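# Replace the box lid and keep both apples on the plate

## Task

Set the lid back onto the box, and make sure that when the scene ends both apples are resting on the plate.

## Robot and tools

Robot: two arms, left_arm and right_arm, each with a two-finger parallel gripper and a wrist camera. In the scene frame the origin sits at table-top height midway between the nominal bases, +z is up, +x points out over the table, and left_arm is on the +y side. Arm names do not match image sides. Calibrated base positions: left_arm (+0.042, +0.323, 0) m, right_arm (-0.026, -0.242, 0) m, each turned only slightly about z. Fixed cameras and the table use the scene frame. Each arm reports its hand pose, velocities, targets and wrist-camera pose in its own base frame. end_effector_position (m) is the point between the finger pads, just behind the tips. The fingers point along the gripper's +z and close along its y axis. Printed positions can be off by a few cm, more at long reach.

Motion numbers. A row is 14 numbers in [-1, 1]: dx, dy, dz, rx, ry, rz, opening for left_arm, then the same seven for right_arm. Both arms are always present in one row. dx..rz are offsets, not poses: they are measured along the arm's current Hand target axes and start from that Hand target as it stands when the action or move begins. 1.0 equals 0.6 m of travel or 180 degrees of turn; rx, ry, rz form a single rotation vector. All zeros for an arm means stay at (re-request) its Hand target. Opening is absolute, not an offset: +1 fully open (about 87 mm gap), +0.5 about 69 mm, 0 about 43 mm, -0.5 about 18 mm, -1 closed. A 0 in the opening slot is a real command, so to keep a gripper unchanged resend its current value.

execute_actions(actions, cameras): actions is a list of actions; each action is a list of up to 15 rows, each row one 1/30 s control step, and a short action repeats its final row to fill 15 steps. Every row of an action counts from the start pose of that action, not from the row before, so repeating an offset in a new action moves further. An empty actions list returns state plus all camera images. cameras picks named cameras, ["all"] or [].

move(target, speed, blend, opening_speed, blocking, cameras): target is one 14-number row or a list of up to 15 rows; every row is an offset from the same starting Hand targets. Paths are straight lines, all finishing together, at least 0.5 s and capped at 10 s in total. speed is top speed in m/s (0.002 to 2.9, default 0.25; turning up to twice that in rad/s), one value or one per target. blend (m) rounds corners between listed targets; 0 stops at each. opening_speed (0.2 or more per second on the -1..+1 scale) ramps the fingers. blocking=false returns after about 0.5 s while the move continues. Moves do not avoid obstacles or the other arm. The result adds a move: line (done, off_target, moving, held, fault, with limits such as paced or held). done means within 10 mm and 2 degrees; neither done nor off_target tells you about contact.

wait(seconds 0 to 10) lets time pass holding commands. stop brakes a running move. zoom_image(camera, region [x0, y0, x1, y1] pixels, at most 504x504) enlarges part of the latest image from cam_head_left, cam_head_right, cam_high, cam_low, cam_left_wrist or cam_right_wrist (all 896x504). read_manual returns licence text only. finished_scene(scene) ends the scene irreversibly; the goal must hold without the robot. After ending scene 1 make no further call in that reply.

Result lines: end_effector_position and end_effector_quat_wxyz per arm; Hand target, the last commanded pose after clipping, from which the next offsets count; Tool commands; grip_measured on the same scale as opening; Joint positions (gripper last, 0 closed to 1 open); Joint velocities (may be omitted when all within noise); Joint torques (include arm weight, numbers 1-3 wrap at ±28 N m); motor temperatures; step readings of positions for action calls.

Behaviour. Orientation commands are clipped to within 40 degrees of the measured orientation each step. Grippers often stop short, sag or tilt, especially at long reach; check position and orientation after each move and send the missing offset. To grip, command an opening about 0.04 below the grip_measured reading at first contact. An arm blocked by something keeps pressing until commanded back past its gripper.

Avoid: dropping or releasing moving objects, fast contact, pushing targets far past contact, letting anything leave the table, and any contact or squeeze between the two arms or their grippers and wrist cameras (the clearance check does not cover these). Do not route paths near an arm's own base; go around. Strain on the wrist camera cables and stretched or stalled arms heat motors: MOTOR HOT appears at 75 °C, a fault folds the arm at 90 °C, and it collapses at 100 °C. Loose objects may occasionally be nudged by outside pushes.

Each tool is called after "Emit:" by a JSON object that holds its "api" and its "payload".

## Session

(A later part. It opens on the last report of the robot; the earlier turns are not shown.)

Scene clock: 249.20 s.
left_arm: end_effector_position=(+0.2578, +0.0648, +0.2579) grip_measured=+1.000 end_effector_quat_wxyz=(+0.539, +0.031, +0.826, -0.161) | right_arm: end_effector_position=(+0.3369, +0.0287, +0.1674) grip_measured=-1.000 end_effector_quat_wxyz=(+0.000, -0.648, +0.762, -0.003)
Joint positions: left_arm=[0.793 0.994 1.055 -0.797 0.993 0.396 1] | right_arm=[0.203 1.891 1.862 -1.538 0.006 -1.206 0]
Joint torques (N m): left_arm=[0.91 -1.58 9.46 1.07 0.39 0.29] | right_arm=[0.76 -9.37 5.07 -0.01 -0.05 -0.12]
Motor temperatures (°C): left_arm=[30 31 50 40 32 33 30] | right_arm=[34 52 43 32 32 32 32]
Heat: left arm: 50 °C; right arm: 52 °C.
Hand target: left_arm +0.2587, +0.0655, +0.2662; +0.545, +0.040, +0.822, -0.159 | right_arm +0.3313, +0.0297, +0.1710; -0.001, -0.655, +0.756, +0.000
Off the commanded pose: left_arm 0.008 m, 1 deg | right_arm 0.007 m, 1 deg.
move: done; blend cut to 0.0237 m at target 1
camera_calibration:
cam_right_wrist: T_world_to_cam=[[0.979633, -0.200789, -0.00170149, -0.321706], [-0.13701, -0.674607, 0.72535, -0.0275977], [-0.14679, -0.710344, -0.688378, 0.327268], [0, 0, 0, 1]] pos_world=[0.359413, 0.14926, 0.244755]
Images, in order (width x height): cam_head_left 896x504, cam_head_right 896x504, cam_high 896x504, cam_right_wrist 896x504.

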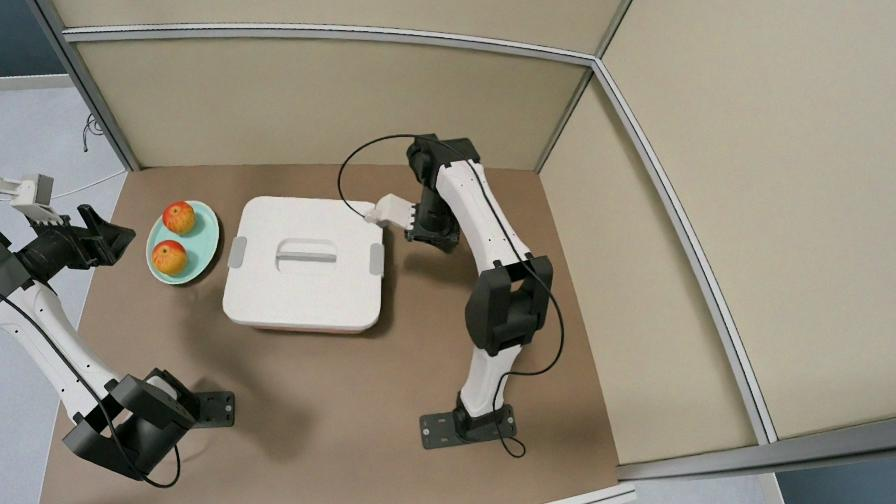

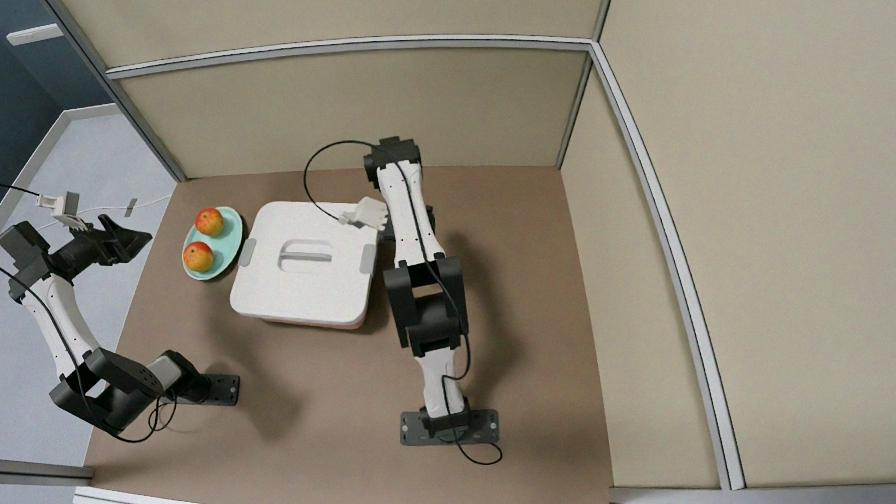

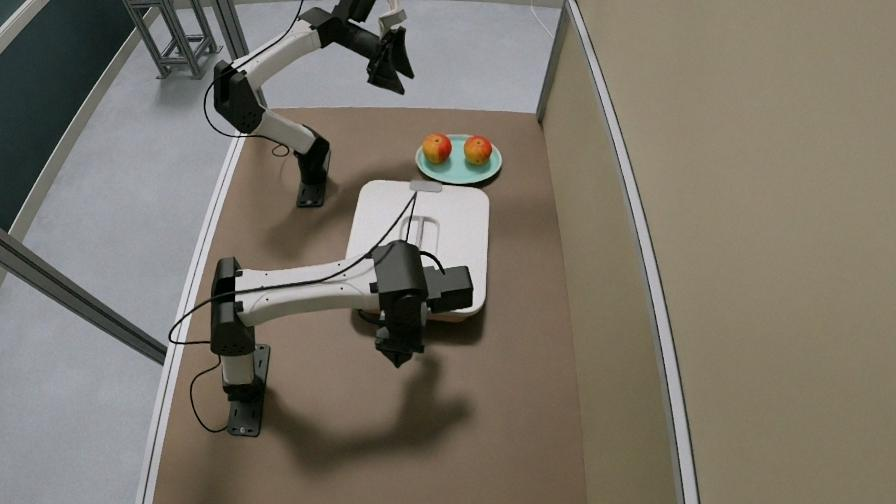

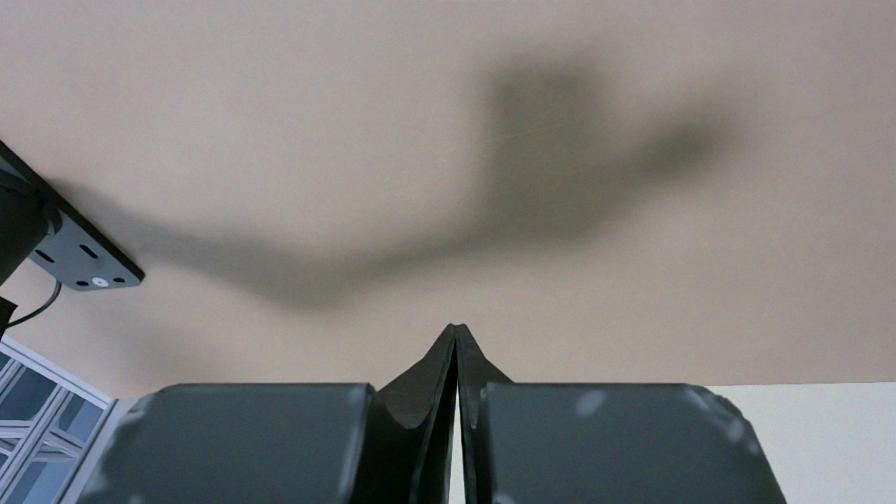

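Emit:
{"api": "move", "payload": {"target": [[0,0,0,0,0,0,1,-0.29,-0.164,0,0,0,0,-1],[0,0,0,0,0,0,1,-0.29,-0.164,0.115,0,0,0,-1]], "speed": [0.4,0.08], "blend": [0,0], "cameras": ["cam_low","cam_high"]}}

Emit:
{"api": "zoom_image", "payload": {"camera": "cam_high", "region": [320, 150, 530, 360]}}

Emit:
{"api": "zoom_image", "payload": {"camera": "cam_low", "region": [340, 200, 520, 340]}}

Scene clock: 286.00 s.
left_arm: end_effector_position=(+0.2578, +0.0648, +0.2579) grip_measured=+1.000 end_effector_quat_wxyz=(+0.539, +0.031, +0.826, -0.161) | right_arm: end_effector_position=(+0.4536, +0.1904, +0.1243) grip_measured=-1.000 end_effector_quat_wxyz=(+0.094, -0.667, +0.738, -0.035)
Joint positions: left_arm=[0.793 0.994 1.055 -0.797 0.993 0.396 1] | right_arm=[0.476 2.506 2.685 -1.548 0.02 -0.996 0]
Joint torques (N m): left_arm=[0.95 -1.58 9.44 1.08 0.41 0.28] | right_arm=[-0.18 -8.24 5.68 0.46 -0.07 0.16]
Heat: left arm: 50 °C; right arm: 54 °C.
Hand target: left_arm +0.2587, +0.0655, +0.2662; +0.545, +0.040, +0.822, -0.159 | right_arm +0.4532, +0.1878, +0.1017; -0.001, -0.655, +0.756, +0.000
Off the commanded pose: left_arm 0.008 m, 1 deg | right_arm 0.023 m, 12 deg.
joint sent to its limit (right arm) — joint 4 (wrist pitch), lower limit. The joint targets are off in orientation, not in position.
move: off_target (right_arm)
Images, in order (width x height): cam_high 896x504, cam_low 896x504.

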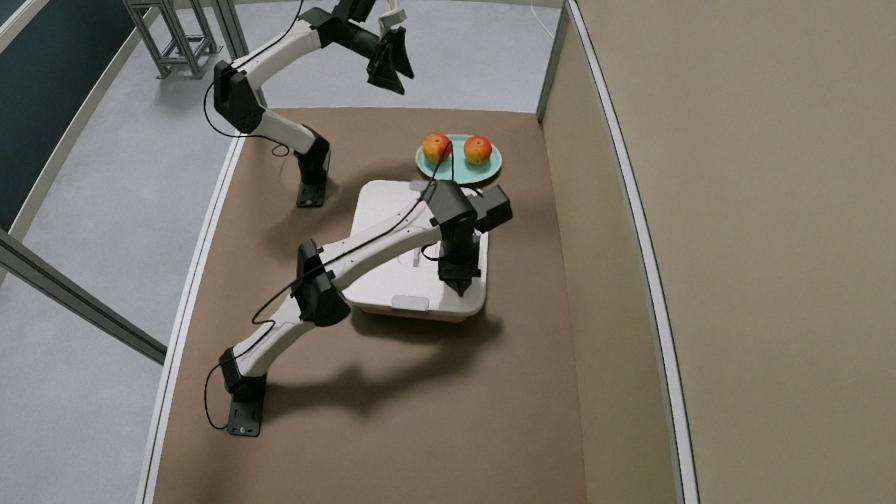

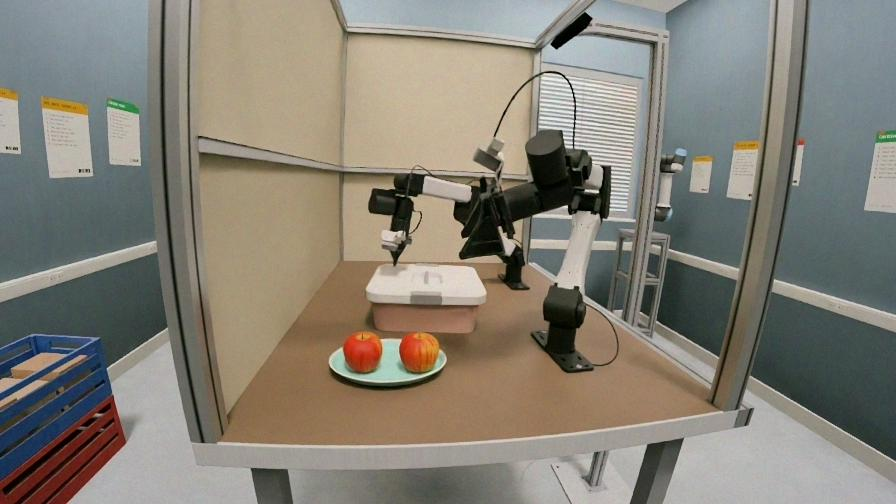

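Scaled by 2.400.

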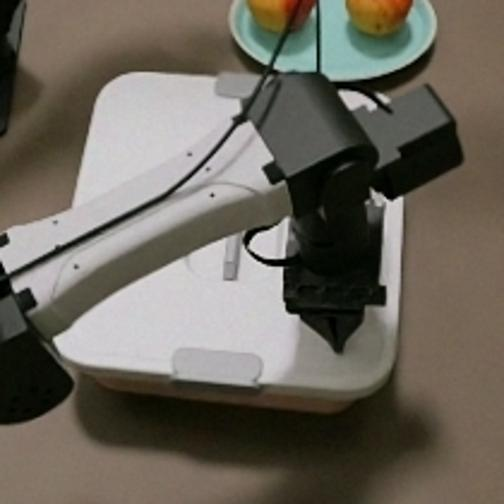

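Scaled by 2.800.

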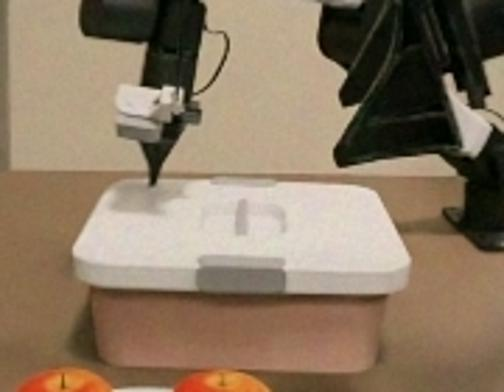

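Emit:
{"api": "move", "payload": {"target": [0,0,0,0,0,0,1,0,0,-0.11,0,0,0,-1], "speed": 0.4}}

Emit:
{"api": "finished_scene", "payload": {"scene": 3}}

Scene clock: 298.07 s.
left_arm: end_effector_position=(+0.2578, +0.0648, +0.2579) grip_measured=+1.000 end_effector_quat_wxyz=(+0.539, +0.031, +0.826, -0.161) | right_arm: end_effector_position=(+0.4526, +0.1898, +0.1475) grip_measured=-1.000 end_effector_quat_wxyz=(+0.118, -0.665, +0.736, -0.042)
Joint positions: left_arm=[0.793 0.994 1.055 -0.797 0.993 0.396 1] | right_arm=[0.476 2.457 2.685 -1.548 0.021 -0.996 0]
Joint torques (N m): left_arm=[0.88 -1.63 9.4 1.08 0.4 0.28] | right_arm=[0.1 -14.31 7.46 0.55 0.03 0.02]
Motor temperatures (°C): left_arm=[30 31 50 40 32 33 30] | right_arm=[34 56 44 31 32 32 32]
Heat: left arm: 50 °C; right arm: 56 °C.
Hand target: left_arm +0.2587, +0.0655, +0.2662; +0.545, +0.040, +0.822, -0.159 | right_arm +0.4533, +0.1879, +0.1677; -0.001, -0.655, +0.756, +0.000
Off the commanded pose: left_arm 0.008 m, 1 deg | right_arm 0.020 m, 15 deg.
joint sent to its limit (right arm) — joint 4 (wrist pitch), lower limit. The joint targets are off in orientation, not in position.
move: off_target (right_arm)

The scene is finished: the task was done.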